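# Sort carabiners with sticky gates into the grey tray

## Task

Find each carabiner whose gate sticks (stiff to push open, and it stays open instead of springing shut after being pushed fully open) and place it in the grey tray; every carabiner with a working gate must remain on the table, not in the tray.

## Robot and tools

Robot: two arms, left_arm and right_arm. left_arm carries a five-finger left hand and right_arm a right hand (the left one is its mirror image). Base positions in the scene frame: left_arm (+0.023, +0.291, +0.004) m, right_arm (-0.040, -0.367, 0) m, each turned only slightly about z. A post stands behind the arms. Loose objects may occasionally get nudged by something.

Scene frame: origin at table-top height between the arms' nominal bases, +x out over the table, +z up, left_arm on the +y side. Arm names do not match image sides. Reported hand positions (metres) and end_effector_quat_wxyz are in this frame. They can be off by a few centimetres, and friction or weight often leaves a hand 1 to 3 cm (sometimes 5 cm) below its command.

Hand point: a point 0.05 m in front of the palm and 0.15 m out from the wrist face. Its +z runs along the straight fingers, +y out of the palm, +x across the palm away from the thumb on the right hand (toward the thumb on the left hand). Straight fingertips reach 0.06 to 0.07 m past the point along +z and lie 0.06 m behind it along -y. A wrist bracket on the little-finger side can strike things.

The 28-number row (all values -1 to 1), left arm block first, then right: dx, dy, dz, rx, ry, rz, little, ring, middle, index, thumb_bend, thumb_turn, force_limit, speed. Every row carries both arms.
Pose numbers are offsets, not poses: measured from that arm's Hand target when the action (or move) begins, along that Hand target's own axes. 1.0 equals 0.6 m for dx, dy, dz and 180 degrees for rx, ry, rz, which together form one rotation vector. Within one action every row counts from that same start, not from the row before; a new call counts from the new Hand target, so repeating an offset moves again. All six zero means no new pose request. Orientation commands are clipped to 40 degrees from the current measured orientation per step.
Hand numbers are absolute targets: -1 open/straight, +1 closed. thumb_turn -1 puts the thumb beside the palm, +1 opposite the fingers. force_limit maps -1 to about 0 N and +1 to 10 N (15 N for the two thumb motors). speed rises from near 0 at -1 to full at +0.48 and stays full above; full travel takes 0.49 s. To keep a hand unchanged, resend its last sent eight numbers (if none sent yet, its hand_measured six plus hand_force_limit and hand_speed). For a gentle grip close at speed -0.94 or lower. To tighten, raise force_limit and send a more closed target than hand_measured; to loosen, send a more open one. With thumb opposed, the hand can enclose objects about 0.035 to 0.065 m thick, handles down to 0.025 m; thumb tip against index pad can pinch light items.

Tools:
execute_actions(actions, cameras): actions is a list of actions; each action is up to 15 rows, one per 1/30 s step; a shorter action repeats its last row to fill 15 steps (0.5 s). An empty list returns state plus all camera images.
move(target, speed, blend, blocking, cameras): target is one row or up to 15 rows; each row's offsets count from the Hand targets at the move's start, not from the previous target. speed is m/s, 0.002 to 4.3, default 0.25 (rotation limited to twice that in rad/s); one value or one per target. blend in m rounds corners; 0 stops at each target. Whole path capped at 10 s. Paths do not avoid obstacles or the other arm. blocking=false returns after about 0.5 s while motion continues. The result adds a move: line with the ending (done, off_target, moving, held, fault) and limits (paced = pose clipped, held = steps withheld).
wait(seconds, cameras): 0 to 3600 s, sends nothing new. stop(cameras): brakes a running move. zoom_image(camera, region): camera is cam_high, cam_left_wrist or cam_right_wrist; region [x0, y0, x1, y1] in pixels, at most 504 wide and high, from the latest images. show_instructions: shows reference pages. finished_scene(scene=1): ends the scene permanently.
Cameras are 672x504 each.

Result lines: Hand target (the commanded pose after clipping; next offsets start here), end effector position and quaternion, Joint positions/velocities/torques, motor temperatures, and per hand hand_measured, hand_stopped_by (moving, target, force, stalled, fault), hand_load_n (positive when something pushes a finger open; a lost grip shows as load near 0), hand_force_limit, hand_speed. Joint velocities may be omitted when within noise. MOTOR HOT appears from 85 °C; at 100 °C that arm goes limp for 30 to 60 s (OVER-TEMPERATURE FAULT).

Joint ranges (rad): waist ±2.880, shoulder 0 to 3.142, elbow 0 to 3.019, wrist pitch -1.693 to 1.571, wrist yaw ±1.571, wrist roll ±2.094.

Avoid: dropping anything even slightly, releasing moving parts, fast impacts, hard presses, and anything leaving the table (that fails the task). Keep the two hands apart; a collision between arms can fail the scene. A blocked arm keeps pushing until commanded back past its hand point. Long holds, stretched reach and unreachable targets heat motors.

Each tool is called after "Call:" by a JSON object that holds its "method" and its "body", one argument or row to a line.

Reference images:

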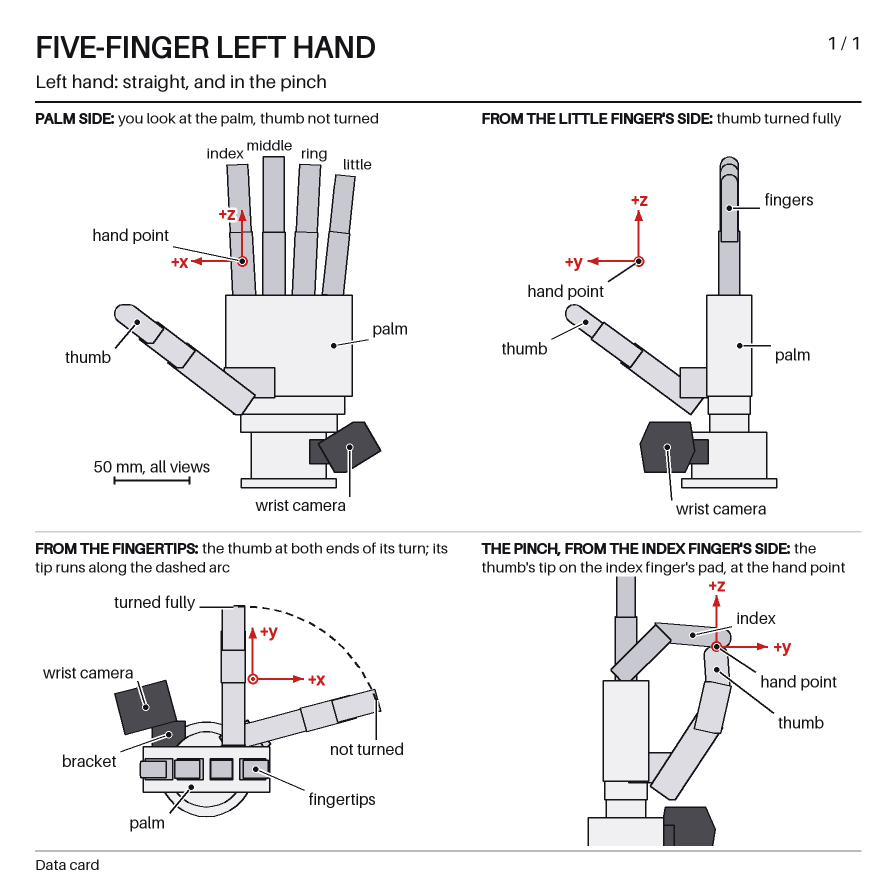

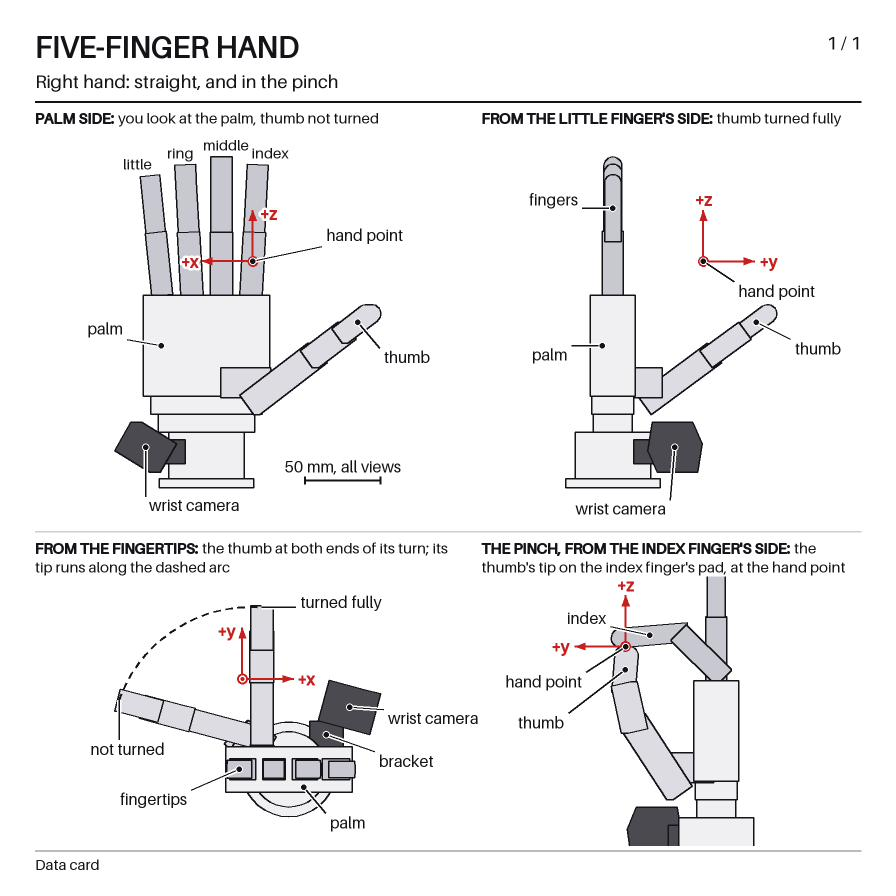

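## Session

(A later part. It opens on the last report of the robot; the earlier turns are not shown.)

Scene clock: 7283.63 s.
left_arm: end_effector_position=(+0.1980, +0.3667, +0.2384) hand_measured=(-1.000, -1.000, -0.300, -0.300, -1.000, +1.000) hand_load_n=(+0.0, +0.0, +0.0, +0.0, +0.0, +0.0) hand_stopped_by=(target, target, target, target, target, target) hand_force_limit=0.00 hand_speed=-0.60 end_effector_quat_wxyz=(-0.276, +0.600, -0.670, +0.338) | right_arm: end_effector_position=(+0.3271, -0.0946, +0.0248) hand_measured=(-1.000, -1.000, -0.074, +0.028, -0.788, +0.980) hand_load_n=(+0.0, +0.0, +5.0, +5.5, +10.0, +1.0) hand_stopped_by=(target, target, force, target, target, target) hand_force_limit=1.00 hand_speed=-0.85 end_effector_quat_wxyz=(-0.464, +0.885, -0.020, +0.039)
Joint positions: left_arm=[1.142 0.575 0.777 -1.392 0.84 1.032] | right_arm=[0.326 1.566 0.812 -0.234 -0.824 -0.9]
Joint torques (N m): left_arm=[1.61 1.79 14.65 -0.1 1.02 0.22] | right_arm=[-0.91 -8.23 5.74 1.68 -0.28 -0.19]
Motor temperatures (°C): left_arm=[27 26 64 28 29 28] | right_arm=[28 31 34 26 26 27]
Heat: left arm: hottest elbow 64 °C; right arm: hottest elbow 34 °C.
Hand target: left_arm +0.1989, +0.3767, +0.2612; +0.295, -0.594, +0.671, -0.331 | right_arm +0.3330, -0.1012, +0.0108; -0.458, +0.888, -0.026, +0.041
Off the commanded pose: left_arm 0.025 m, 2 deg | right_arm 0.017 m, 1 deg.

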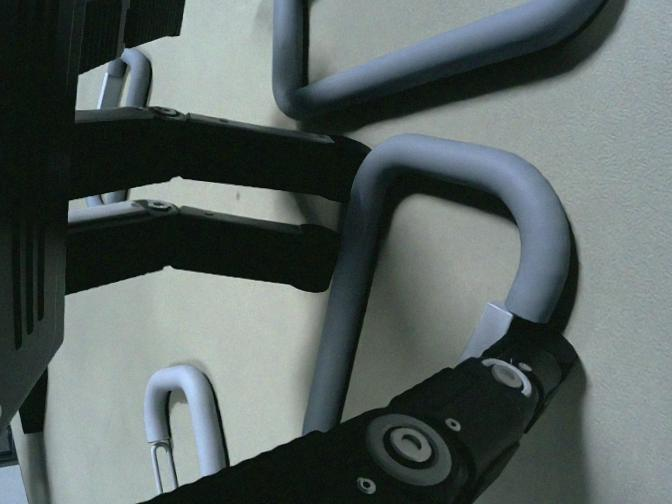

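Call:
{"method": "execute_actions", "body": {
  "actions": [
    [[0,0,0,0,0,0,-1,-1,-0.3,-0.3,-1,1,0,-0.6,0,0,0,0,0,0,-1,-1,-0.05,0.03,-0.73,0.97,1,-0.85],[0,0,0,0,0,0,-1,-1,-0.3,-0.3,-1,1,0,-0.6,0,0,0,0,0,0,-1,-1,-0.05,0.03,-0.73,0.97,1,-0.85]]
  ]
}}

Call:
{"method": "execute_actions", "body": {
  "actions": [
    [[0,0,0,0,0,0,-1,-1,-0.3,-0.3,-1,1,0,-0.6,0,0,0,0,0,0,-1,-1,-0.05,0.03,-0.68,0.96,1,-0.85],[0,0,0,0,0,0,-1,-1,-0.3,-0.3,-1,1,0,-0.6,0,0,0,0,0,0,-1,-1,-0.05,0.03,-0.68,0.96,1,-0.85]]
  ],
  "cameras": ["cam_right_wrist"]
}}

Scene clock: 7290.73 s.
left_arm: end_effector_position=(+0.1980, +0.3667, +0.2384) hand_measured=(-1.000, -1.000, -0.300, -0.300, -1.000, +1.000) hand_load_n=(+0.0, +0.0, +0.0, +0.0, +0.0, +0.0) hand_stopped_by=(target, target, target, target, target, target) hand_force_limit=0.00 hand_speed=-0.60 end_effector_quat_wxyz=(-0.276, +0.600, -0.670, +0.338) | right_arm: end_effector_position=(+0.3271, -0.0946, +0.0248) hand_measured=(-1.000, -1.000, -0.074, +0.028, -0.738, +0.970) hand_load_n=(+0.0, +0.0, +5.0, +6.5, +12.5, +2.0) hand_stopped_by=(target, target, force, target, target, target) hand_force_limit=1.00 hand_speed=-0.85 end_effector_quat_wxyz=(-0.464, +0.885, -0.020, +0.039)
Joint positions: left_arm=[1.142 0.575 0.777 -1.392 0.84 1.032] | right_arm=[0.326 1.566 0.812 -0.234 -0.824 -0.9]
Joint torques (N m): left_arm=[1.61 1.73 14.65 -0.1 1.02 0.22] | right_arm=[-1.2 -8.06 5.71 1.55 -0.27 -0.16]
Motor temperatures (°C): left_arm=[27 26 64 28 29 28] | right_arm=[28 31 34 26 26 27]
Heat: left arm: hottest elbow 64 °C; right arm: hottest elbow 34 °C.
Hand target: left_arm +0.1989, +0.3767, +0.2612; +0.295, -0.594, +0.671, -0.331 | right_arm +0.3330, -0.1012, +0.0108; -0.458, +0.888, -0.026, +0.041
Off the commanded pose: left_arm 0.025 m, 2 deg | right_arm 0.017 m, 1 deg.

Scene clock: 7291.53 s.
left_arm: end_effector_position=(+0.1980, +0.3667, +0.2384) hand_measured=(-1.000, -1.000, -0.300, -0.300, -1.000, +1.000) hand_load_n=(+0.0, +0.0, +0.0, +0.0, +0.0, +0.0) hand_stopped_by=(target, target, target, target, target, target) hand_force_limit=0.00 hand_speed=-0.60 end_effector_quat_wxyz=(-0.276, +0.600, -0.670, +0.338) | right_arm: end_effector_position=(+0.3271, -0.0946, +0.0248) hand_measured=(-1.000, -1.000, -0.074, +0.028, -0.690, +0.960) hand_load_n=(+0.0, +0.0, +5.5, +7.5, +13.5, +3.0) hand_stopped_by=(target, target, force, target, stalled, target) hand_force_limit=1.00 hand_speed=-0.85 end_effector_quat_wxyz=(-0.464, +0.885, -0.020, +0.039)
Joint positions: left_arm=[1.142 0.575 0.777 -1.392 0.84 1.032] | right_arm=[0.326 1.566 0.812 -0.234 -0.824 -0.9]
Joint torques (N m): left_arm=[1.55 1.79 14.63 -0.12 1.01 0.22] | right_arm=[-1.2 -8.18 5.68 1.58 -0.28 -0.16]
Motor temperatures (°C): left_arm=[27 26 64 28 29 28] | right_arm=[28 31 34 26 26 27]
Heat: left arm: hottest elbow 64 °C; right arm: hottest elbow 34 °C.
Hand target: left_arm +0.1989, +0.3767, +0.2612; +0.295, -0.594, +0.671, -0.331 | right_arm +0.3330, -0.1012, +0.0108; -0.458, +0.888, -0.026, +0.041
Off the commanded pose: left_arm 0.025 m, 2 deg | right_arm 0.017 m, 1 deg.

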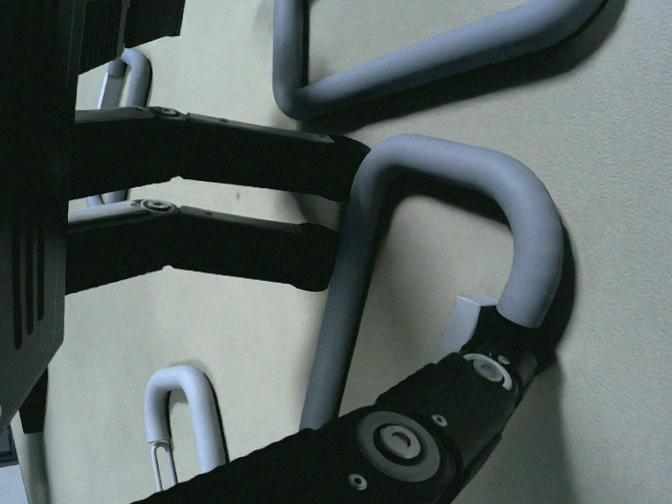

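Call:
{"method": "execute_actions", "body": {
  "actions": [
    [[0,0,0,0,0,0,-1,-1,-0.3,-0.3,-1,1,0,-0.6,0,0,0,0,0,0,-1,-1,-0.05,0.03,-0.63,0.93,1,-0.7],[0,0,0,0,0,0,-1,-1,-0.3,-0.3,-1,1,0,-0.6,0,0,0,0,0,0,-1,-1,-0.05,0.03,-0.63,0.93,1,-0.7]]
  ]
}}

Call:
{"method": "execute_actions", "body": {
  "actions": [
    [[0,0,0,0,0,0,-1,-1,-0.3,-0.3,-1,1,0,-0.6,0,0,0,0,0,0,-1,-1,-0.05,0.03,-0.58,0.91,1,-0.7],[0,0,0,0,0,0,-1,-1,-0.3,-0.3,-1,1,0,-0.6,0,0,0,0,0,0,-1,-1,-0.05,0.03,-0.58,0.91,1,-0.7]]
  ],
  "cameras": ["cam_right_wrist"]
}}

Scene clock: 7299.37 s.
left_arm: end_effector_position=(+0.1980, +0.3667, +0.2384) hand_measured=(-1.000, -1.000, -0.300, -0.300, -1.000, +1.000) hand_load_n=(+0.0, +0.0, +0.0, +0.0, +0.0, +0.0) hand_stopped_by=(target, target, target, target, target, target) hand_force_limit=0.00 hand_speed=-0.60 end_effector_quat_wxyz=(-0.276, +0.600, -0.670, +0.338) | right_arm: end_effector_position=(+0.3271, -0.0946, +0.0248) hand_measured=(-1.000, -1.000, -0.074, +0.028, -0.654, +0.930) hand_load_n=(+0.0, +0.0, +5.0, +9.0, +14.0, +2.5) hand_stopped_by=(target, target, force, target, force, target) hand_force_limit=1.00 hand_speed=-0.70 end_effector_quat_wxyz=(-0.464, +0.885, -0.020, +0.039)
Joint positions: left_arm=[1.142 0.575 0.777 -1.392 0.84 1.032] | right_arm=[0.326 1.566 0.812 -0.234 -0.824 -0.9]
Joint torques (N m): left_arm=[1.61 1.73 14.63 -0.14 1.02 0.21] | right_arm=[-1.26 -8 5.76 1.65 -0.26 -0.16]
Motor temperatures (°C): left_arm=[27 26 64 28 29 28] | right_arm=[28 31 34 26 26 27]
Heat: left arm: hottest elbow 64 °C; right arm: hottest elbow 34 °C.
Hand target: left_arm +0.1989, +0.3767, +0.2612; +0.295, -0.594, +0.671, -0.331 | right_arm +0.3330, -0.1012, +0.0108; -0.458, +0.888, -0.026, +0.041
Off the commanded pose: left_arm 0.025 m, 2 deg | right_arm 0.017 m, 1 deg.

Scene clock: 7300.17 s.
left_arm: end_effector_position=(+0.1980, +0.3667, +0.2384) hand_measured=(-1.000, -1.000, -0.300, -0.300, -1.000, +1.000) hand_load_n=(+0.0, +0.0, +0.0, +0.0, +0.0, +0.0) hand_stopped_by=(target, target, target, target, target, target) hand_force_limit=0.00 hand_speed=-0.60 end_effector_quat_wxyz=(-0.276, +0.600, -0.670, +0.338) | right_arm: end_effector_position=(+0.3271, -0.0946, +0.0248) hand_measured=(-1.000, -1.000, -0.074, +0.028, -0.634, +0.910) hand_load_n=(+0.0, +0.0, +4.5, +10.0, +14.5, +2.0) hand_stopped_by=(target, target, force, target, force, target) hand_force_limit=1.00 hand_speed=-0.70 end_effector_quat_wxyz=(-0.464, +0.885, -0.020, +0.039)
Joint positions: left_arm=[1.142 0.575 0.777 -1.392 0.84 1.032] | right_arm=[0.326 1.566 0.812 -0.234 -0.824 -0.9]
Joint torques (N m): left_arm=[1.61 1.79 14.64 -0.1 1.01 0.22] | right_arm=[-1.03 -7.82 5.74 1.58 -0.29 -0.18]
Motor temperatures (°C): left_arm=[27 26 64 28 29 28] | right_arm=[28 31 34 26 26 27]
Heat: left arm: hottest elbow 64 °C; right arm: hottest elbow 34 °C.
Hand target: left_arm +0.1989, +0.3767, +0.2612; +0.295, -0.594, +0.671, -0.331 | right_arm +0.3330, -0.1012, +0.0108; -0.458, +0.888, -0.026, +0.041
Off the commanded pose: left_arm 0.025 m, 2 deg | right_arm 0.017 m, 1 deg.

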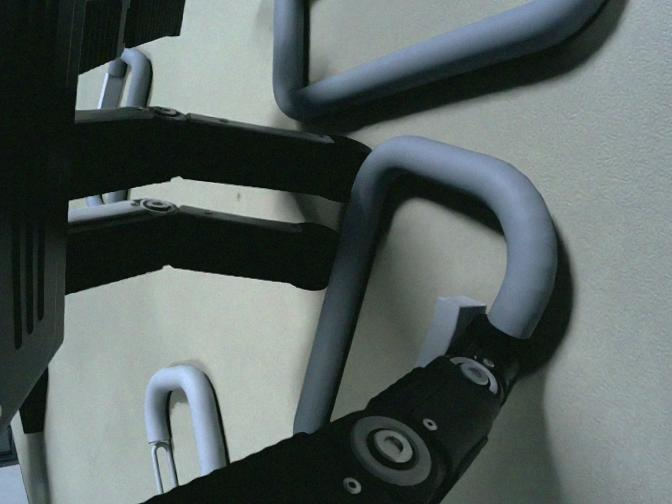

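Call:
{"method": "execute_actions", "body": {
  "actions": [
    [[0,0,0,0,0,0,-1,-1,-0.3,-0.3,-1,1,0,-0.6,0,0,0,0,0,0,-1,-1,-0.08,0.015,-0.6,0.91,1,-0.7]],
    [[0,0,0,0,0,0,-1,-1,-0.3,-0.3,-1,1,0,-0.6,0,0,0,0,0,0,-1,-1,-0.08,0.015,-0.56,0.91,1,-0.1]],
    [[0,0,0,0,0,0,-1,-1,-0.3,-0.3,-1,1,0,-0.6,0,0,0,0,0,0,-1,-1,-0.085,0.005,-0.56,0.9,1,-0.7]],
    [[0,0,0,0,0,0,-1,-1,-0.3,-0.3,-1,1,0,-0.6,0,0,0,0,0,0,-1,-1,-0.085,0.005,-0.53,0.9,1,-0.1]]
  ],
  "cameras": ["cam_right_wrist"]
}}

Scene clock: 7307.47 s.
left_arm: end_effector_position=(+0.1980, +0.3667, +0.2384) hand_measured=(-1.000, -1.000, -0.300, -0.300, -1.000, +1.000) hand_load_n=(+0.0, +0.0, +0.0, +0.0, +0.0, +0.0) hand_stopped_by=(target, target, target, target, target, target) hand_force_limit=0.00 hand_speed=-0.60 end_effector_quat_wxyz=(-0.276, +0.600, -0.670, +0.338) | right_arm: end_effector_position=(+0.3277, -0.0951, +0.0249) hand_measured=(-1.000, -1.000, -0.088, +0.002, -0.554, +0.900) hand_load_n=(+0.0, +0.0, +6.5, +9.0, +15.5, +2.5) hand_stopped_by=(target, target, target, target, force, target) hand_force_limit=1.00 hand_speed=-0.10 end_effector_quat_wxyz=(-0.464, +0.885, -0.020, +0.040)
Joint positions: left_arm=[1.142 0.575 0.777 -1.392 0.84 1.032] | right_arm=[0.325 1.566 0.812 -0.233 -0.824 -0.9]
Joint torques (N m): left_arm=[1.55 1.79 14.64 -0.09 1.01 0.22] | right_arm=[-1.08 -7.77 5.67 1.66 -0.26 -0.18]
Motor temperatures (°C): left_arm=[27 26 64 28 29 28] | right_arm=[28 31 33 26 26 27]
Heat: left arm: hottest elbow 64 °C; right arm: hottest elbow 33 °C.
Hand target: left_arm +0.1989, +0.3767, +0.2612; +0.295, -0.594, +0.671, -0.331 | right_arm +0.3331, -0.1012, +0.0108; -0.458, +0.888, -0.026, +0.041
Off the commanded pose: left_arm 0.025 m, 2 deg | right_arm 0.016 m, 1 deg.

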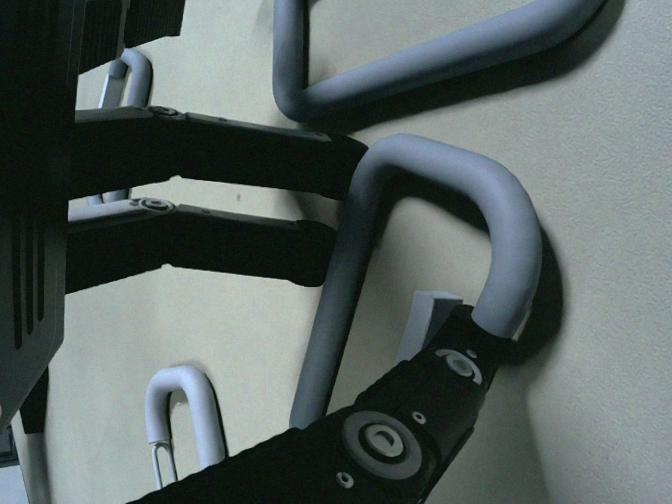

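Call:
{"method": "execute_actions", "body": {
  "actions": [
    [[0,0,0,0,0,0,-1,-1,-0.3,-0.3,-1,1,0,-0.6,0,0,0,0,0,0,-1,-1,-0.095,-0.006,-0.53,0.89,1,-0.7]],
    [[0,0,0,0,0,0,-1,-1,-0.3,-0.3,-1,1,0,-0.6,0,0,0,0,0,0,-1,-1,-0.095,-0.006,-0.49,0.89,1,-0.1]],
    [[0,0,0,0,0,0,-1,-1,-0.3,-0.3,-1,1,0,-0.6,0,0,0,0,0,0,-1,-1,-0.105,-0.018,-0.49,0.88,1,-0.7]],
    [[0,0,0,0,0,0,-1,-1,-0.3,-0.3,-1,1,0,-0.6,0,0,0,0,0,0,-1,-1,-0.105,-0.018,-0.45,0.88,1,-0.1]]
  ],
  "cameras": ["cam_right_wrist"]
}}

Scene clock: 7315.33 s.
left_arm: end_effector_position=(+0.1980, +0.3667, +0.2384) hand_measured=(-1.000, -1.000, -0.300, -0.300, -1.000, +1.000) hand_load_n=(+0.0, +0.0, +0.0, +0.0, +0.0, +0.0) hand_stopped_by=(target, target, target, target, target, target) hand_force_limit=0.00 hand_speed=-0.60 end_effector_quat_wxyz=(-0.276, +0.600, -0.670, +0.338) | right_arm: end_effector_position=(+0.3283, -0.0956, +0.0250) hand_measured=(-1.000, -1.000, -0.108, -0.020, -0.490, +0.880) hand_load_n=(-0.5, -0.5, +5.0, +10.5, +14.5, +2.0) hand_stopped_by=(target, target, target, target, force, target) hand_force_limit=1.00 hand_speed=-0.10 end_effector_quat_wxyz=(-0.464, +0.885, -0.021, +0.040)
Joint positions: left_arm=[1.142 0.575 0.777 -1.392 0.84 1.032] | right_arm=[0.323 1.566 0.812 -0.232 -0.824 -0.9]
Joint torques (N m): left_arm=[1.61 1.79 14.63 -0.12 1.02 0.22] | right_arm=[-1.08 -7.94 5.78 1.52 -0.28 -0.17]
Motor temperatures (°C): left_arm=[27 26 64 28 29 28] | right_arm=[28 31 33 26 26 27]
Heat: left arm: hottest elbow 64 °C; right arm: hottest elbow 33 °C.
Hand target: left_arm +0.1989, +0.3767, +0.2612; +0.295, -0.594, +0.671, -0.331 | right_arm +0.3331, -0.1012, +0.0108; -0.458, +0.888, -0.026, +0.041
Off the commanded pose: left_arm 0.025 m, 2 deg | right_arm 0.016 m, 1 deg.

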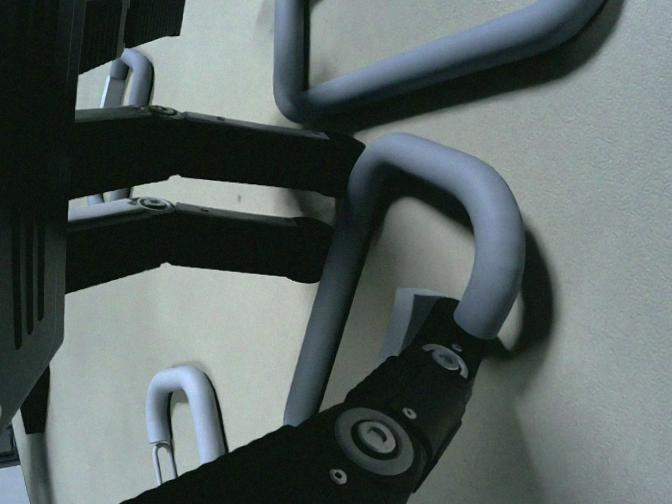

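Call:
{"method": "execute_actions", "body": {
  "actions": [
    [[0,0,0,0,0,0,-1,-1,-0.3,-0.3,-1,1,0,-0.6,0,0,0,0,0,0,-1,-1,-0.105,-0.018,-0.45,0.87,1,-0.2]],
    [[0,0,0,0,0,0,-1,-1,-0.3,-0.3,-1,1,0,-0.6,0,0,0,0,0,0,-1,-1,-0.11,-0.026,-0.45,0.87,1,-0.7]],
    [[0,0,0,0,0,0,-1,-1,-0.3,-0.3,-1,1,0,-0.6,0,0,0,0,0,0,-1,-1,-0.11,-0.026,-0.41,0.87,1,-0.2]]
  ],
  "cameras": ["cam_right_wrist"]
}}

Scene clock: 7320.50 s.
left_arm: end_effector_position=(+0.1980, +0.3667, +0.2384) hand_measured=(-1.000, -1.000, -0.300, -0.300, -1.000, +1.000) hand_load_n=(+0.0, +0.0, +0.0, +0.0, +0.0, +0.0) hand_stopped_by=(target, target, target, target, target, target) hand_force_limit=0.00 hand_speed=-0.60 end_effector_quat_wxyz=(-0.276, +0.600, -0.670, +0.338) | right_arm: end_effector_position=(+0.3283, -0.0956, +0.0250) hand_measured=(-1.000, -1.000, -0.112, -0.028, -0.466, +0.870) hand_load_n=(+0.0, +0.0, +5.5, +10.5, +14.5, +2.0) hand_stopped_by=(target, target, target, force, force, target) hand_force_limit=1.00 hand_speed=-0.20 end_effector_quat_wxyz=(-0.464, +0.885, -0.021, +0.040)
Joint positions: left_arm=[1.142 0.575 0.777 -1.392 0.84 1.032] | right_arm=[0.323 1.566 0.812 -0.232 -0.824 -0.9]
Joint torques (N m): left_arm=[1.73 1.79 14.64 -0.12 1.02 0.22] | right_arm=[-1.08 -7.82 5.64 1.55 -0.27 -0.18]
Motor temperatures (°C): left_arm=[27 26 64 28 29 28] | right_arm=[28 31 33 26 26 27]
Heat: left arm: hottest elbow 64 °C; right arm: hottest elbow 33 °C.
Hand target: left_arm +0.1989, +0.3767, +0.2612; +0.295, -0.594, +0.671, -0.331 | right_arm +0.3331, -0.1012, +0.0108; -0.458, +0.888, -0.026, +0.041
Off the commanded pose: left_arm 0.025 m, 2 deg | right_arm 0.016 m, 1 deg.

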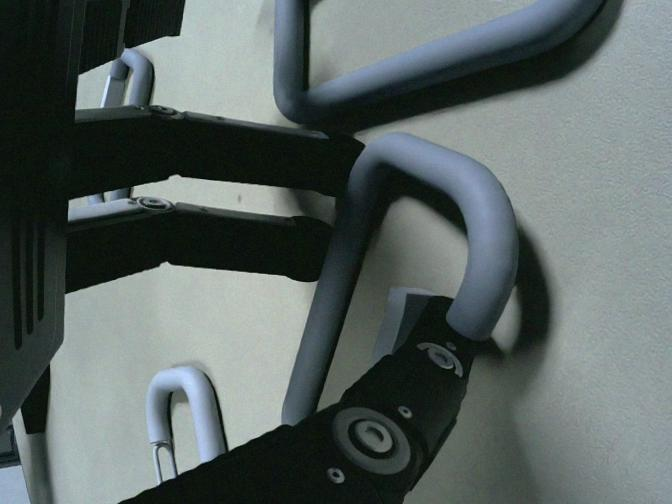

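Call:
{"method": "execute_actions", "body": {
  "actions": [
    [[0,0,0,0,0,0,-1,-1,-0.3,-0.3,-1,1,0,-0.6,0,0,0,0,0,0,-1,-1,-0.12,-0.036,-0.44,0.86,1,-0.7]],
    [[0,0,0,0,0,0,-1,-1,-0.3,-0.3,-1,1,0,-0.6,0,0,0,0,0,0,-1,-1,-0.12,-0.036,-0.39,0.86,1,0]],
    [[0,0,0,0,0,0,-1,-1,-0.3,-0.3,-1,1,0,-0.6,0,0,0,0,0,0,-1,-1,-0.128,-0.046,-0.4,0.86,1,-0.7]],
    [[0,0,0,0,0,0,-1,-1,-0.3,-0.3,-1,1,0,-0.6,0,0,0,0,0,0,-1,-1,-0.128,-0.046,-0.36,0.86,1,0]]
  ],
  "cameras": ["cam_right_wrist"]
}}

Scene clock: 7326.13 s.
left_arm: end_effector_position=(+0.1980, +0.3667, +0.2384) hand_measured=(-1.000, -1.000, -0.300, -0.300, -1.000, +1.000) hand_load_n=(+0.0, +0.0, +0.0, +0.0, +0.0, +0.0) hand_stopped_by=(target, target, target, target, target, target) hand_force_limit=0.00 hand_speed=-0.60 end_effector_quat_wxyz=(-0.276, +0.600, -0.670, +0.338) | right_arm: end_effector_position=(+0.3286, -0.0961, +0.0250) hand_measured=(-1.000, -1.000, -0.130, -0.048, -0.370, +0.860) hand_load_n=(+0.0, +0.0, +5.5, +12.0, +14.5, +2.0) hand_stopped_by=(target, target, target, force, force, target) hand_force_limit=1.00 hand_speed=0.00 end_effector_quat_wxyz=(-0.464, +0.885, -0.021, +0.041)
Joint positions: left_arm=[1.142 0.575 0.777 -1.392 0.84 1.032] | right_arm=[0.322 1.566 0.812 -0.232 -0.824 -0.9]
Joint torques (N m): left_arm=[1.61 1.85 14.63 -0.1 1.01 0.22] | right_arm=[-1.38 -7.82 5.67 1.65 -0.26 -0.17]
Motor temperatures (°C): left_arm=[27 26 64 28 29 28] | right_arm=[28 31 33 26 26 27]
Heat: left arm: hottest elbow 64 °C; right arm: hottest elbow 33 °C.
Hand target: left_arm +0.1989, +0.3767, +0.2612; +0.295, -0.594, +0.671, -0.331 | right_arm +0.3331, -0.1012, +0.0108; -0.458, +0.888, -0.026, +0.041
Off the commanded pose: left_arm 0.025 m, 2 deg | right_arm 0.016 m, 1 deg.

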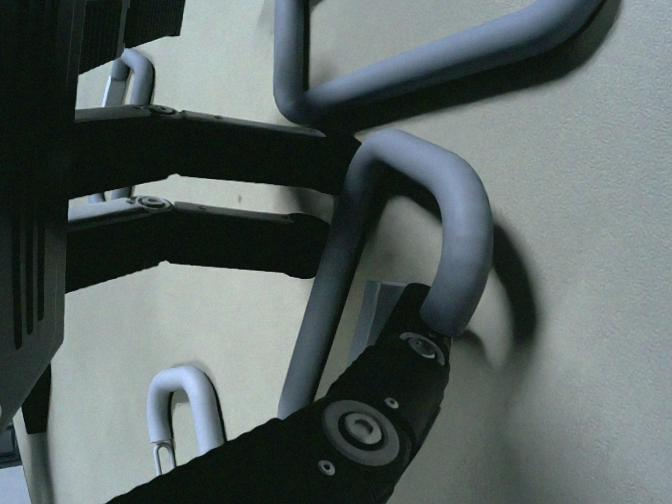

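Call:
{"method": "execute_actions", "body": {
  "actions": [
    [[0,0,0,0,0,0,-1,-1,-0.3,-0.3,-1,1,0,-0.6,0,0,0,0,0,0,-1,-1,-0.128,-0.046,-0.34,0.84,1,-0.4]],
    [[0,0,0,0,0,0,-1,-1,-0.3,-0.3,-1,1,0,-0.6,0,0,0,0,0,0,-1,-1,-0.128,-0.046,-0.33,0.84,1,-0.3]]
  ],
  "cameras": ["cam_right_wrist"]
}}

Scene clock: 7330.40 s.
left_arm: end_effector_position=(+0.1980, +0.3667, +0.2384) hand_measured=(-1.000, -1.000, -0.300, -0.300, -1.000, +1.000) hand_load_n=(+0.0, +0.0, +0.0, +0.0, +0.0, +0.0) hand_stopped_by=(target, target, target, target, target, target) hand_force_limit=0.00 hand_speed=-0.60 end_effector_quat_wxyz=(-0.276, +0.600, -0.670, +0.338) | right_arm: end_effector_position=(+0.3286, -0.0961, +0.0250) hand_measured=(-1.000, -1.000, -0.130, -0.048, -0.340, +0.840) hand_load_n=(+0.0, +0.0, +5.0, +13.0, +14.0, +1.0) hand_stopped_by=(target, target, target, force, stalled, target) hand_force_limit=1.00 hand_speed=-0.30 end_effector_quat_wxyz=(-0.464, +0.885, -0.021, +0.041)
Joint positions: left_arm=[1.142 0.575 0.777 -1.392 0.84 1.032] | right_arm=[0.322 1.566 0.812 -0.232 -0.824 -0.9]
Joint torques (N m): left_arm=[1.61 1.79 14.64 -0.12 1.02 0.22] | right_arm=[-1.08 -7.94 5.71 1.48 -0.26 -0.2]
Motor temperatures (°C): left_arm=[27 26 64 28 29 28] | right_arm=[28 31 33 26 26 27]
Heat: left arm: hottest elbow 64 °C; right arm: hottest elbow 33 °C.
Hand target: left_arm +0.1989, +0.3767, +0.2612; +0.295, -0.594, +0.671, -0.331 | right_arm +0.3331, -0.1012, +0.0108; -0.458, +0.888, -0.026, +0.041
Off the commanded pose: left_arm 0.025 m, 2 deg | right_arm 0.016 m, 1 deg.

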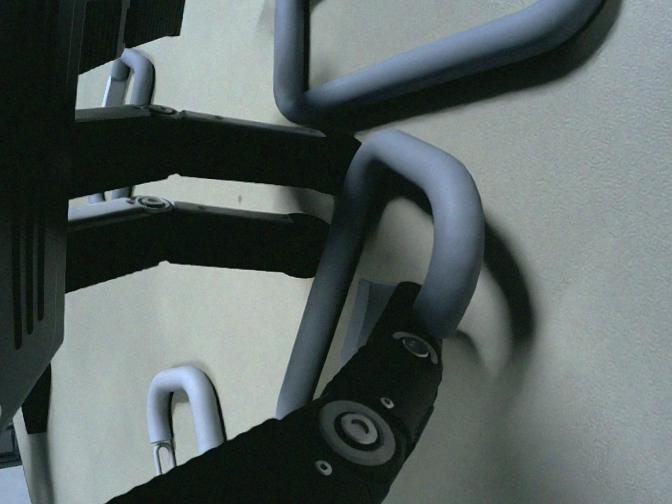

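Call:
{"method": "execute_actions", "body": {
  "actions": [
    [[0,0,0,0,0,0,-1,-1,-0.3,-0.3,-1,1,0,-0.6,0,0,0,0,0,0,-1,-1,-0.128,-0.046,-0.31,0.83,1,-0.4]],
    [[0,0,0,0,0,0,-1,-1,-0.3,-0.3,-1,1,0,-0.6,0,0,0,0,0,0,-1,-1,-0.128,-0.046,-0.29,0.83,1,-0.4]]
  ],
  "cameras": ["cam_right_wrist"]
}}

Scene clock: 7334.63 s.
left_arm: end_effector_position=(+0.1980, +0.3667, +0.2384) hand_measured=(-1.000, -1.000, -0.300, -0.300, -1.000, +1.000) hand_load_n=(+0.0, +0.0, +0.0, +0.0, +0.0, +0.0) hand_stopped_by=(target, target, target, target, target, target) hand_force_limit=0.00 hand_speed=-0.60 end_effector_quat_wxyz=(-0.276, +0.600, -0.670, +0.338) | right_arm: end_effector_position=(+0.3286, -0.0961, +0.0251) hand_measured=(-1.000, -1.000, -0.130, -0.048, -0.300, +0.830) hand_load_n=(+0.0, +0.0, +5.0, +13.0, +13.5, +0.5) hand_stopped_by=(target, target, target, force, stalled, target) hand_force_limit=1.00 hand_speed=-0.40 end_effector_quat_wxyz=(-0.464, +0.885, -0.021, +0.041)
Joint positions: left_arm=[1.142 0.575 0.777 -1.392 0.84 1.032] | right_arm=[0.322 1.566 0.812 -0.232 -0.825 -0.9]
Joint torques (N m): left_arm=[1.55 1.79 14.64 -0.12 1.02 0.22] | right_arm=[-0.97 -7.82 5.72 1.73 -0.24 -0.2]
Motor temperatures (°C): left_arm=[27 26 64 28 29 28] | right_arm=[28 31 33 26 26 27]
Heat: left arm: hottest elbow 64 °C; right arm: hottest elbow 33 °C.
Hand target: left_arm +0.1989, +0.3767, +0.2612; +0.295, -0.594, +0.671, -0.331 | right_arm +0.3330, -0.1011, +0.0108; -0.458, +0.888, -0.026, +0.041
Off the commanded pose: left_arm 0.025 m, 2 deg | right_arm 0.016 m, 1 deg.

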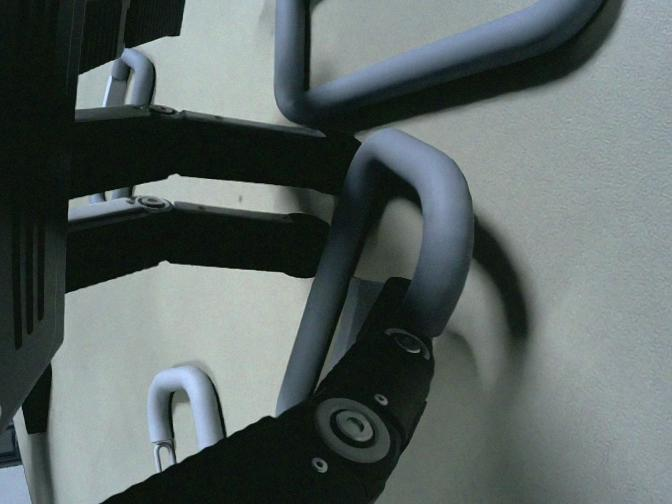

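Call:
{"method": "execute_actions", "body": {
  "actions": [
    [[0,0,0,0,0,0,-1,-1,-0.3,-0.3,-1,1,0,-0.6,0,0,0,0,0,0,-1,-1,-0.128,-0.046,-0.27,0.82,1,-0.4]],
    [[0,0,0,0,0,0,-1,-1,-0.3,-0.3,-1,1,0,-0.6,0,0,0,0,0,0,-1,-1,-0.128,-0.046,-0.255,0.82,1,-0.4]]
  ],
  "cameras": ["cam_right_wrist"]
}}

Scene clock: 7340.20 s.
left_arm: end_effector_position=(+0.1980, +0.3667, +0.2384) hand_measured=(-1.000, -1.000, -0.300, -0.300, -1.000, +1.000) hand_load_n=(+0.0, +0.0, +0.0, +0.0, +0.0, +0.0) hand_stopped_by=(target, target, target, target, target, target) hand_force_limit=0.00 hand_speed=-0.60 end_effector_quat_wxyz=(-0.276, +0.600, -0.670, +0.338) | right_arm: end_effector_position=(+0.3284, -0.0959, +0.0252) hand_measured=(-1.000, -1.000, -0.130, -0.048, -0.264, +0.820) hand_load_n=(+0.0, +0.0, +4.5, +12.5, +13.0, +0.0) hand_stopped_by=(target, target, target, force, target, target) hand_force_limit=1.00 hand_speed=-0.40 end_effector_quat_wxyz=(-0.465, +0.884, -0.021, +0.040)
Joint positions: left_arm=[1.142 0.575 0.777 -1.392 0.84 1.032] | right_arm=[0.322 1.566 0.812 -0.232 -0.826 -0.9]
Joint torques (N m): left_arm=[1.55 1.9 14.64 -0.12 1.01 0.22] | right_arm=[-0.97 -7.77 5.67 1.58 -0.18 -0.17]
Motor temperatures (°C): left_arm=[27 26 64 28 29 28] | right_arm=[28 31 33 26 26 27]
Heat: left arm: hottest elbow 64 °C; right arm: hottest elbow 33 °C.
Hand target: left_arm +0.1989, +0.3767, +0.2612; +0.295, -0.594, +0.671, -0.331 | right_arm +0.3330, -0.1011, +0.0108; -0.458, +0.888, -0.026, +0.041
Off the commanded pose: left_arm 0.025 m, 2 deg | right_arm 0.016 m, 1 deg.

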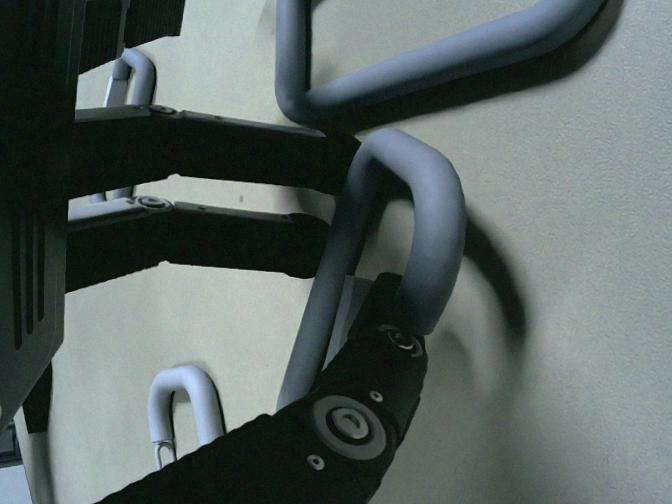

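Call:
{"method": "execute_actions", "body": {
  "actions": [
    [[0,0,0,0,0,0,-1,-1,-0.3,-0.3,-1,1,0,-0.6,0,0,0,0,0,0,-1,-1,-0.128,-0.046,-0.235,0.81,1,-0.5]]
  ],
  "cameras": ["cam_right_wrist"]
}}

Call:
{"method": "execute_actions", "body": {
  "actions": [
    [[0,0,0,0,0,0,-1,-1,-0.3,-0.3,-1,1,0,-0.6,0,0,0,0,0,0,-1,-1,-0.128,-0.046,-0.21,0.8,1,-0.5]]
  ],
  "cameras": ["cam_right_wrist"]
}}

Scene clock: 7345.40 s.
left_arm: end_effector_position=(+0.1980, +0.3667, +0.2384) hand_measured=(-1.000, -1.000, -0.300, -0.300, -1.000, +1.000) hand_load_n=(+0.0, +0.0, +0.0, +0.0, +0.0, +0.0) hand_stopped_by=(target, target, target, target, target, target) hand_force_limit=0.00 hand_speed=-0.60 end_effector_quat_wxyz=(-0.276, +0.600, -0.670, +0.338) | right_arm: end_effector_position=(+0.3287, -0.0963, +0.0253) hand_measured=(-1.000, -1.000, -0.130, -0.048, -0.244, +0.810) hand_load_n=(+0.0, +0.0, +4.5, +11.5, +11.5, +0.0) hand_stopped_by=(target, target, target, force, target, target) hand_force_limit=1.00 hand_speed=-0.50 end_effector_quat_wxyz=(-0.465, +0.884, -0.021, +0.040)
Joint positions: left_arm=[1.142 0.575 0.777 -1.392 0.84 1.032] | right_arm=[0.32 1.566 0.812 -0.232 -0.827 -0.9]
Joint torques (N m): left_arm=[1.55 1.79 14.64 -0.09 1.02 0.22] | right_arm=[-1.32 -8.12 5.63 1.55 -0.18 -0.19]
Motor temperatures (°C): left_arm=[27 26 64 28 29 28] | right_arm=[28 31 33 26 26 27]
Heat: left arm: hottest elbow 64 °C; right arm: hottest elbow 33 °C.
Hand target: left_arm +0.1989, +0.3767, +0.2612; +0.295, -0.594, +0.671, -0.331 | right_arm +0.3331, -0.1012, +0.0108; -0.458, +0.888, -0.026, +0.041
Off the commanded pose: left_arm 0.025 m, 2 deg | right_arm 0.016 m, 1 deg.

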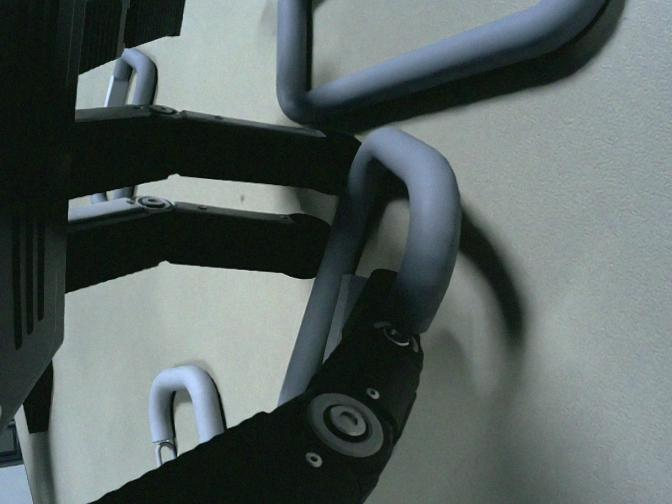

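Scene clock: 7346.20 s.
left_arm: end_effector_position=(+0.1980, +0.3667, +0.2384) hand_measured=(-1.000, -1.000, -0.300, -0.300, -1.000, +1.000) hand_load_n=(+0.0, +0.0, +0.0, +0.0, +0.0, +0.0) hand_stopped_by=(target, target, target, target, target, target) hand_force_limit=0.00 hand_speed=-0.60 end_effector_quat_wxyz=(-0.276, +0.600, -0.670, +0.338) | right_arm: end_effector_position=(+0.3285, -0.0962, +0.0255) hand_measured=(-1.000, -1.000, -0.130, -0.048, -0.218, +0.800) hand_load_n=(+0.0, +0.0, +5.0, +10.5, +10.5, +0.0) hand_stopped_by=(target, target, target, force, target, target) hand_force_limit=1.00 hand_speed=-0.50 end_effector_quat_wxyz=(-0.466, +0.884, -0.021, +0.040)
Joint positions: left_arm=[1.142 0.575 0.777 -1.392 0.84 1.032] | right_arm=[0.32 1.566 0.812 -0.232 -0.829 -0.9]
Joint torques (N m): left_arm=[1.61 1.79 14.64 -0.12 1.02 0.22] | right_arm=[-0.97 -7.88 5.67 1.63 -0.11 -0.18]
Motor temperatures (°C): left_arm=[27 26 64 28 29 28] | right_arm=[28 31 33 26 26 27]
Heat: left arm: hottest elbow 64 °C; right arm: hottest elbow 33 °C.
Hand target: left_arm +0.1989, +0.3767, +0.2612; +0.295, -0.594, +0.671, -0.331 | right_arm +0.3330, -0.1011, +0.0108; -0.458, +0.888, -0.026, +0.041
Off the commanded pose: left_arm 0.025 m, 2 deg | right_arm 0.016 m, 1 deg.

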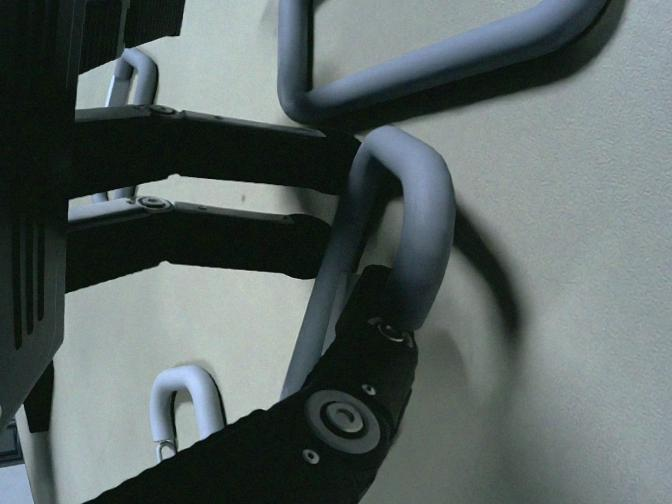

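Call:
{"method": "execute_actions", "body": {
  "actions": [
    [[0,0,0,0,0,0,-1,-1,-0.3,-0.3,-1,1,0,-0.6,0,0,0,0,0,0,-1,-1,-0.128,-0.046,-0.19,0.8,1,-0.7]]
  ],
  "cameras": ["cam_right_wrist"]
}}

Call:
{"method": "execute_actions", "body": {
  "actions": [
    [[0,0,0,0,0,0,-1,-1,-0.3,-0.3,-1,1,0,-0.6,0,0,0,0,0,0,-1,-1,-0.128,-0.046,-0.25,0.82,1,-0.8],[0,0,0,0,0,0,-1,-1,-0.3,-0.3,-1,1,0,-0.6,0,0,0,0,0,0,-1,-1,-0.128,-0.046,-0.25,0.82,1,-0.8]]
  ],
  "cameras": ["cam_right_wrist"]
}}

Scene clock: 7352.50 s.
left_arm: end_effector_position=(+0.1980, +0.3667, +0.2384) hand_measured=(-1.000, -1.000, -0.300, -0.300, -1.000, +1.000) hand_load_n=(+0.0, +0.0, +0.0, +0.0, +0.0, +0.0) hand_stopped_by=(target, target, target, target, target, target) hand_force_limit=0.00 hand_speed=-0.60 end_effector_quat_wxyz=(-0.276, +0.600, -0.670, +0.338) | right_arm: end_effector_position=(+0.3284, -0.0960, +0.0256) hand_measured=(-1.000, -1.000, -0.130, -0.048, -0.196, +0.800) hand_load_n=(+0.0, +0.0, +5.0, +9.5, +10.0, +0.5) hand_stopped_by=(target, target, target, force, target, target) hand_force_limit=1.00 hand_speed=-0.70 end_effector_quat_wxyz=(-0.466, +0.884, -0.021, +0.040)
Joint positions: left_arm=[1.142 0.575 0.777 -1.392 0.84 1.032] | right_arm=[0.32 1.566 0.812 -0.232 -0.83 -0.9]
Joint torques (N m): left_arm=[1.61 1.79 14.64 -0.12 1.01 0.21] | right_arm=[-0.85 -8 5.67 1.5 -0.09 -0.17]
Motor temperatures (°C): left_arm=[27 26 64 28 29 28] | right_arm=[28 31 33 26 26 27]
Heat: left arm: hottest elbow 64 °C; right arm: hottest elbow 33 °C.
Hand target: left_arm +0.1989, +0.3767, +0.2612; +0.295, -0.594, +0.671, -0.331 | right_arm +0.3330, -0.1011, +0.0108; -0.458, +0.888, -0.026, +0.041
Off the commanded pose: left_arm 0.025 m, 2 deg | right_arm 0.016 m, 1 deg.

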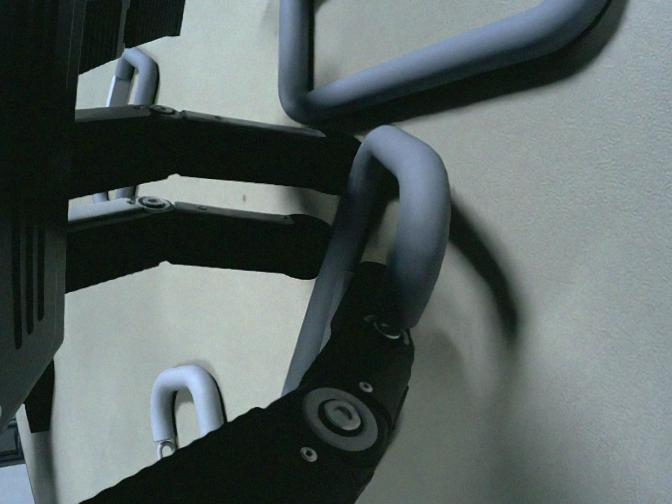

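Scene clock: 7353.30 s.
left_arm: end_effector_position=(+0.1980, +0.3667, +0.2384) hand_measured=(-1.000, -1.000, -0.300, -0.300, -1.000, +1.000) hand_load_n=(+0.0, +0.0, +0.0, +0.0, +0.0, +0.5) hand_stopped_by=(target, target, target, target, target, target) hand_force_limit=0.00 hand_speed=-0.60 end_effector_quat_wxyz=(-0.276, +0.600, -0.670, +0.338) | right_arm: end_effector_position=(+0.3285, -0.0959, +0.0257) hand_measured=(-1.000, -1.000, -0.130, -0.048, -0.252, +0.820) hand_load_n=(+0.0, +0.0, +4.0, +6.0, +5.0, +0.0) hand_stopped_by=(target, target, target, force, target, target) hand_force_limit=1.00 hand_speed=-0.80 end_effector_quat_wxyz=(-0.466, +0.883, -0.021, +0.040)
Joint positions: left_arm=[1.142 0.575 0.777 -1.392 0.84 1.032] | right_arm=[0.32 1.566 0.812 -0.231 -0.831 -0.9]
Joint torques (N m): left_arm=[1.61 1.85 14.64 -0.1 1.02 0.22] | right_arm=[-1.2 -7.94 5.68 1.46 -0.04 -0.21]
Motor temperatures (°C): left_arm=[27 26 64 28 29 28] | right_arm=[28 31 33 26 26 27]
Heat: left arm: hottest elbow 64 °C; right arm: hottest elbow 33 °C.
Hand target: left_arm +0.1989, +0.3767, +0.2612; +0.295, -0.594, +0.671, -0.331 | right_arm +0.3330, -0.1012, +0.0108; -0.458, +0.888, -0.026, +0.041
Off the commanded pose: left_arm 0.025 m, 2 deg | right_arm 0.017 m, 1 deg.

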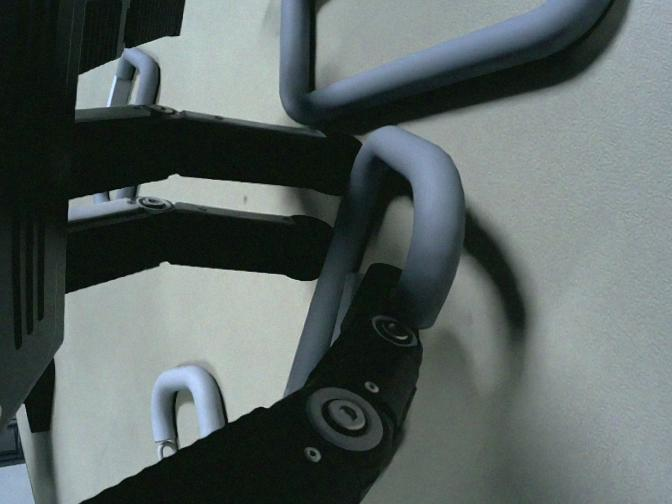

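Call:
{"method": "execute_actions", "body": {
  "actions": [
    [[0,0,0,0,0,0,-1,-1,-0.3,-0.3,-1,1,0,-0.6,0,0,0,0,0,0,-1,-1,-0.128,-0.046,-0.30,0.83,1,-0.7]]
  ],
  "cameras": ["cam_right_wrist"]
}}

Scene clock: 7389.60 s.
left_arm: end_effector_position=(+0.1980, +0.3667, +0.2384) hand_measured=(-1.000, -1.000, -0.300, -0.300, -1.000, +1.000) hand_load_n=(-0.5, +0.0, +0.0, +0.0, +0.0, +0.0) hand_stopped_by=(target, target, target, target, target, target) hand_force_limit=0.00 hand_speed=-0.60 end_effector_quat_wxyz=(-0.276, +0.600, -0.670, +0.338) | right_arm: end_effector_position=(+0.3290, -0.0962, +0.0259) hand_measured=(-1.000, -1.000, -0.130, -0.048, -0.302, +0.830) hand_load_n=(+0.0, +0.0, +3.5, +4.0, +5.5, +0.0) hand_stopped_by=(target, target, target, force, target, target) hand_force_limit=1.00 hand_speed=-0.70 end_effector_quat_wxyz=(-0.467, +0.883, -0.021, +0.040)
Joint positions: left_arm=[1.142 0.575 0.777 -1.392 0.84 1.032] | right_arm=[0.319 1.566 0.812 -0.23 -0.832 -0.9]
Joint torques (N m): left_arm=[1.61 1.85 14.64 -0.13 1.01 0.22] | right_arm=[-0.97 -8.23 5.71 1.39 -0.01 -0.2]
Motor temperatures (°C): left_arm=[27 26 64 28 29 28] | right_arm=[28 31 33 26 26 27]
Heat: left arm: hottest elbow 64 °C; right arm: hottest elbow 33 °C.
Hand target: left_arm +0.1989, +0.3767, +0.2612; +0.295, -0.594, +0.671, -0.331 | right_arm +0.3331, -0.1011, +0.0108; -0.458, +0.888, -0.026, +0.041
Off the commanded pose: left_arm 0.025 m, 2 deg | right_arm 0.016 m, 1 deg.

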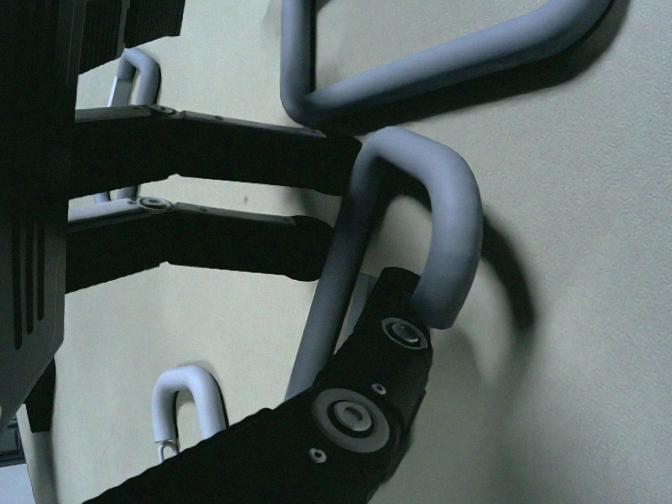

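Call:
{"method": "execute_actions", "body": {
  "actions": [
    [[0,0,0,0,0,0,-1,-1,-0.3,-0.3,-1,1,0,-0.6,0,0,0,0,0,0,-1,-1,-0.128,-0.046,-0.36,0.845,1,-0.7]]
  ],
  "cameras": ["cam_right_wrist"]
}}

Call:
{"method": "execute_actions", "body": {
  "actions": [
    [[0,0,0,0,0,0,-1,-1,-0.3,-0.3,-1,1,0,-0.6,0,0,0,0,0,0,-1,-1,-0.128,-0.046,-0.42,0.86,1,-0.7]]
  ],
  "cameras": ["cam_right_wrist"]
}}

Scene clock: 7396.40 s.
left_arm: end_effector_position=(+0.1980, +0.3667, +0.2384) hand_measured=(-1.000, -1.000, -0.300, -0.300, -1.000, +1.000) hand_load_n=(+0.0, +0.0, +0.0, +0.0, +0.0, +0.0) hand_stopped_by=(target, target, target, target, target, target) hand_force_limit=0.00 hand_speed=-0.60 end_effector_quat_wxyz=(-0.276, +0.600, -0.670, +0.338) | right_arm: end_effector_position=(+0.3290, -0.0961, +0.0261) hand_measured=(-1.000, -1.000, -0.130, -0.048, -0.362, +0.844) hand_load_n=(+0.0, +0.0, +3.5, +4.5, +6.5, +0.0) hand_stopped_by=(target, target, target, force, target, target) hand_force_limit=1.00 hand_speed=-0.70 end_effector_quat_wxyz=(-0.467, +0.883, -0.021, +0.040)
Joint positions: left_arm=[1.142 0.575 0.777 -1.392 0.84 1.032] | right_arm=[0.319 1.566 0.812 -0.229 -0.833 -0.9]
Joint torques (N m): left_arm=[1.67 1.79 14.64 -0.1 1.01 0.22] | right_arm=[-1.08 -8.23 5.7 1.46 0.04 -0.17]
Motor temperatures (°C): left_arm=[27 26 64 28 29 28] | right_arm=[28 31 33 26 26 27]
Heat: left arm: hottest elbow 64 °C; right arm: hottest elbow 33 °C.
Hand target: left_arm +0.1989, +0.3767, +0.2612; +0.295, -0.594, +0.671, -0.331 | right_arm +0.3331, -0.1011, +0.0108; -0.458, +0.888, -0.026, +0.041
Off the commanded pose: left_arm 0.025 m, 2 deg | right_arm 0.017 m, 1 deg.

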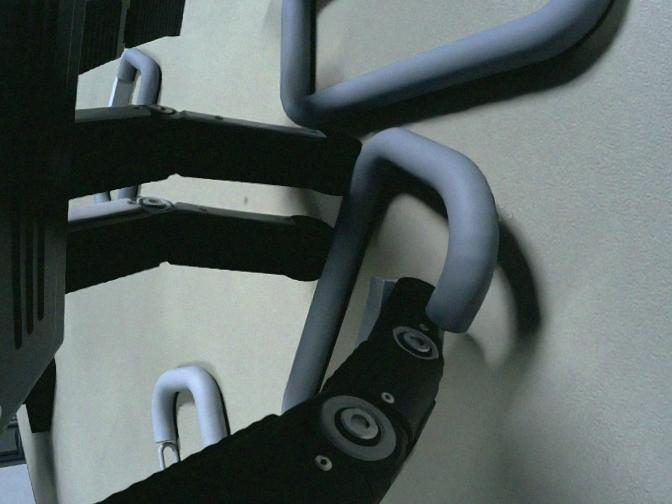

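Scene clock: 7397.20 s.
left_arm: end_effector_position=(+0.1980, +0.3667, +0.2384) hand_measured=(-1.000, -1.000, -0.300, -0.300, -1.000, +1.000) hand_load_n=(+0.0, +0.0, +0.0, +0.0, +0.0, +0.0) hand_stopped_by=(target, target, target, target, target, target) hand_force_limit=0.00 hand_speed=-0.60 end_effector_quat_wxyz=(-0.276, +0.600, -0.670, +0.338) | right_arm: end_effector_position=(+0.3294, -0.0965, +0.0261) hand_measured=(-1.000, -1.000, -0.130, -0.048, -0.424, +0.860) hand_load_n=(+0.0, +0.0, +3.5, +4.0, +7.5, +0.5) hand_stopped_by=(target, target, target, force, target, target) hand_force_limit=1.00 hand_speed=-0.70 end_effector_quat_wxyz=(-0.468, +0.883, -0.021, +0.040)
Joint positions: left_arm=[1.142 0.575 0.777 -1.392 0.84 1.032] | right_arm=[0.317 1.566 0.812 -0.229 -0.834 -0.9]
Joint torques (N m): left_arm=[1.61 1.79 14.63 -0.12 1.02 0.22] | right_arm=[-0.73 -8.18 5.63 1.43 0.04 -0.19]
Motor temperatures (°C): left_arm=[27 26 64 28 29 28] | right_arm=[28 31 33 26 26 27]
Heat: left arm: hottest elbow 64 °C; right arm: hottest elbow 33 °C.
Hand target: left_arm +0.1989, +0.3767, +0.2612; +0.295, -0.594, +0.671, -0.331 | right_arm +0.3331, -0.1011, +0.0108; -0.458, +0.888, -0.026, +0.041
Off the commanded pose: left_arm 0.025 m, 2 deg | right_arm 0.016 m, 1 deg.

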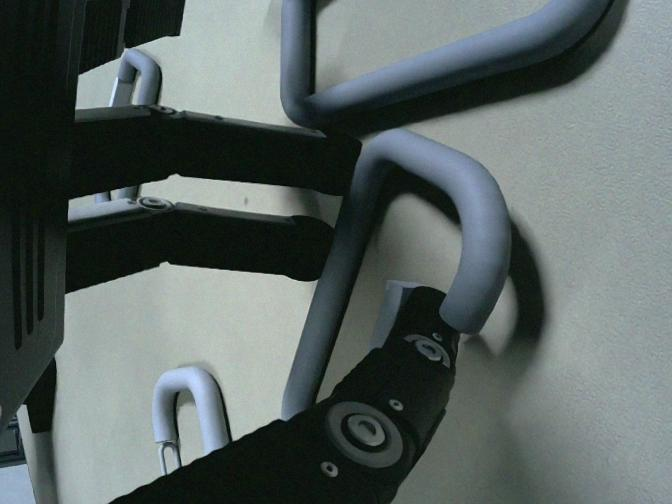

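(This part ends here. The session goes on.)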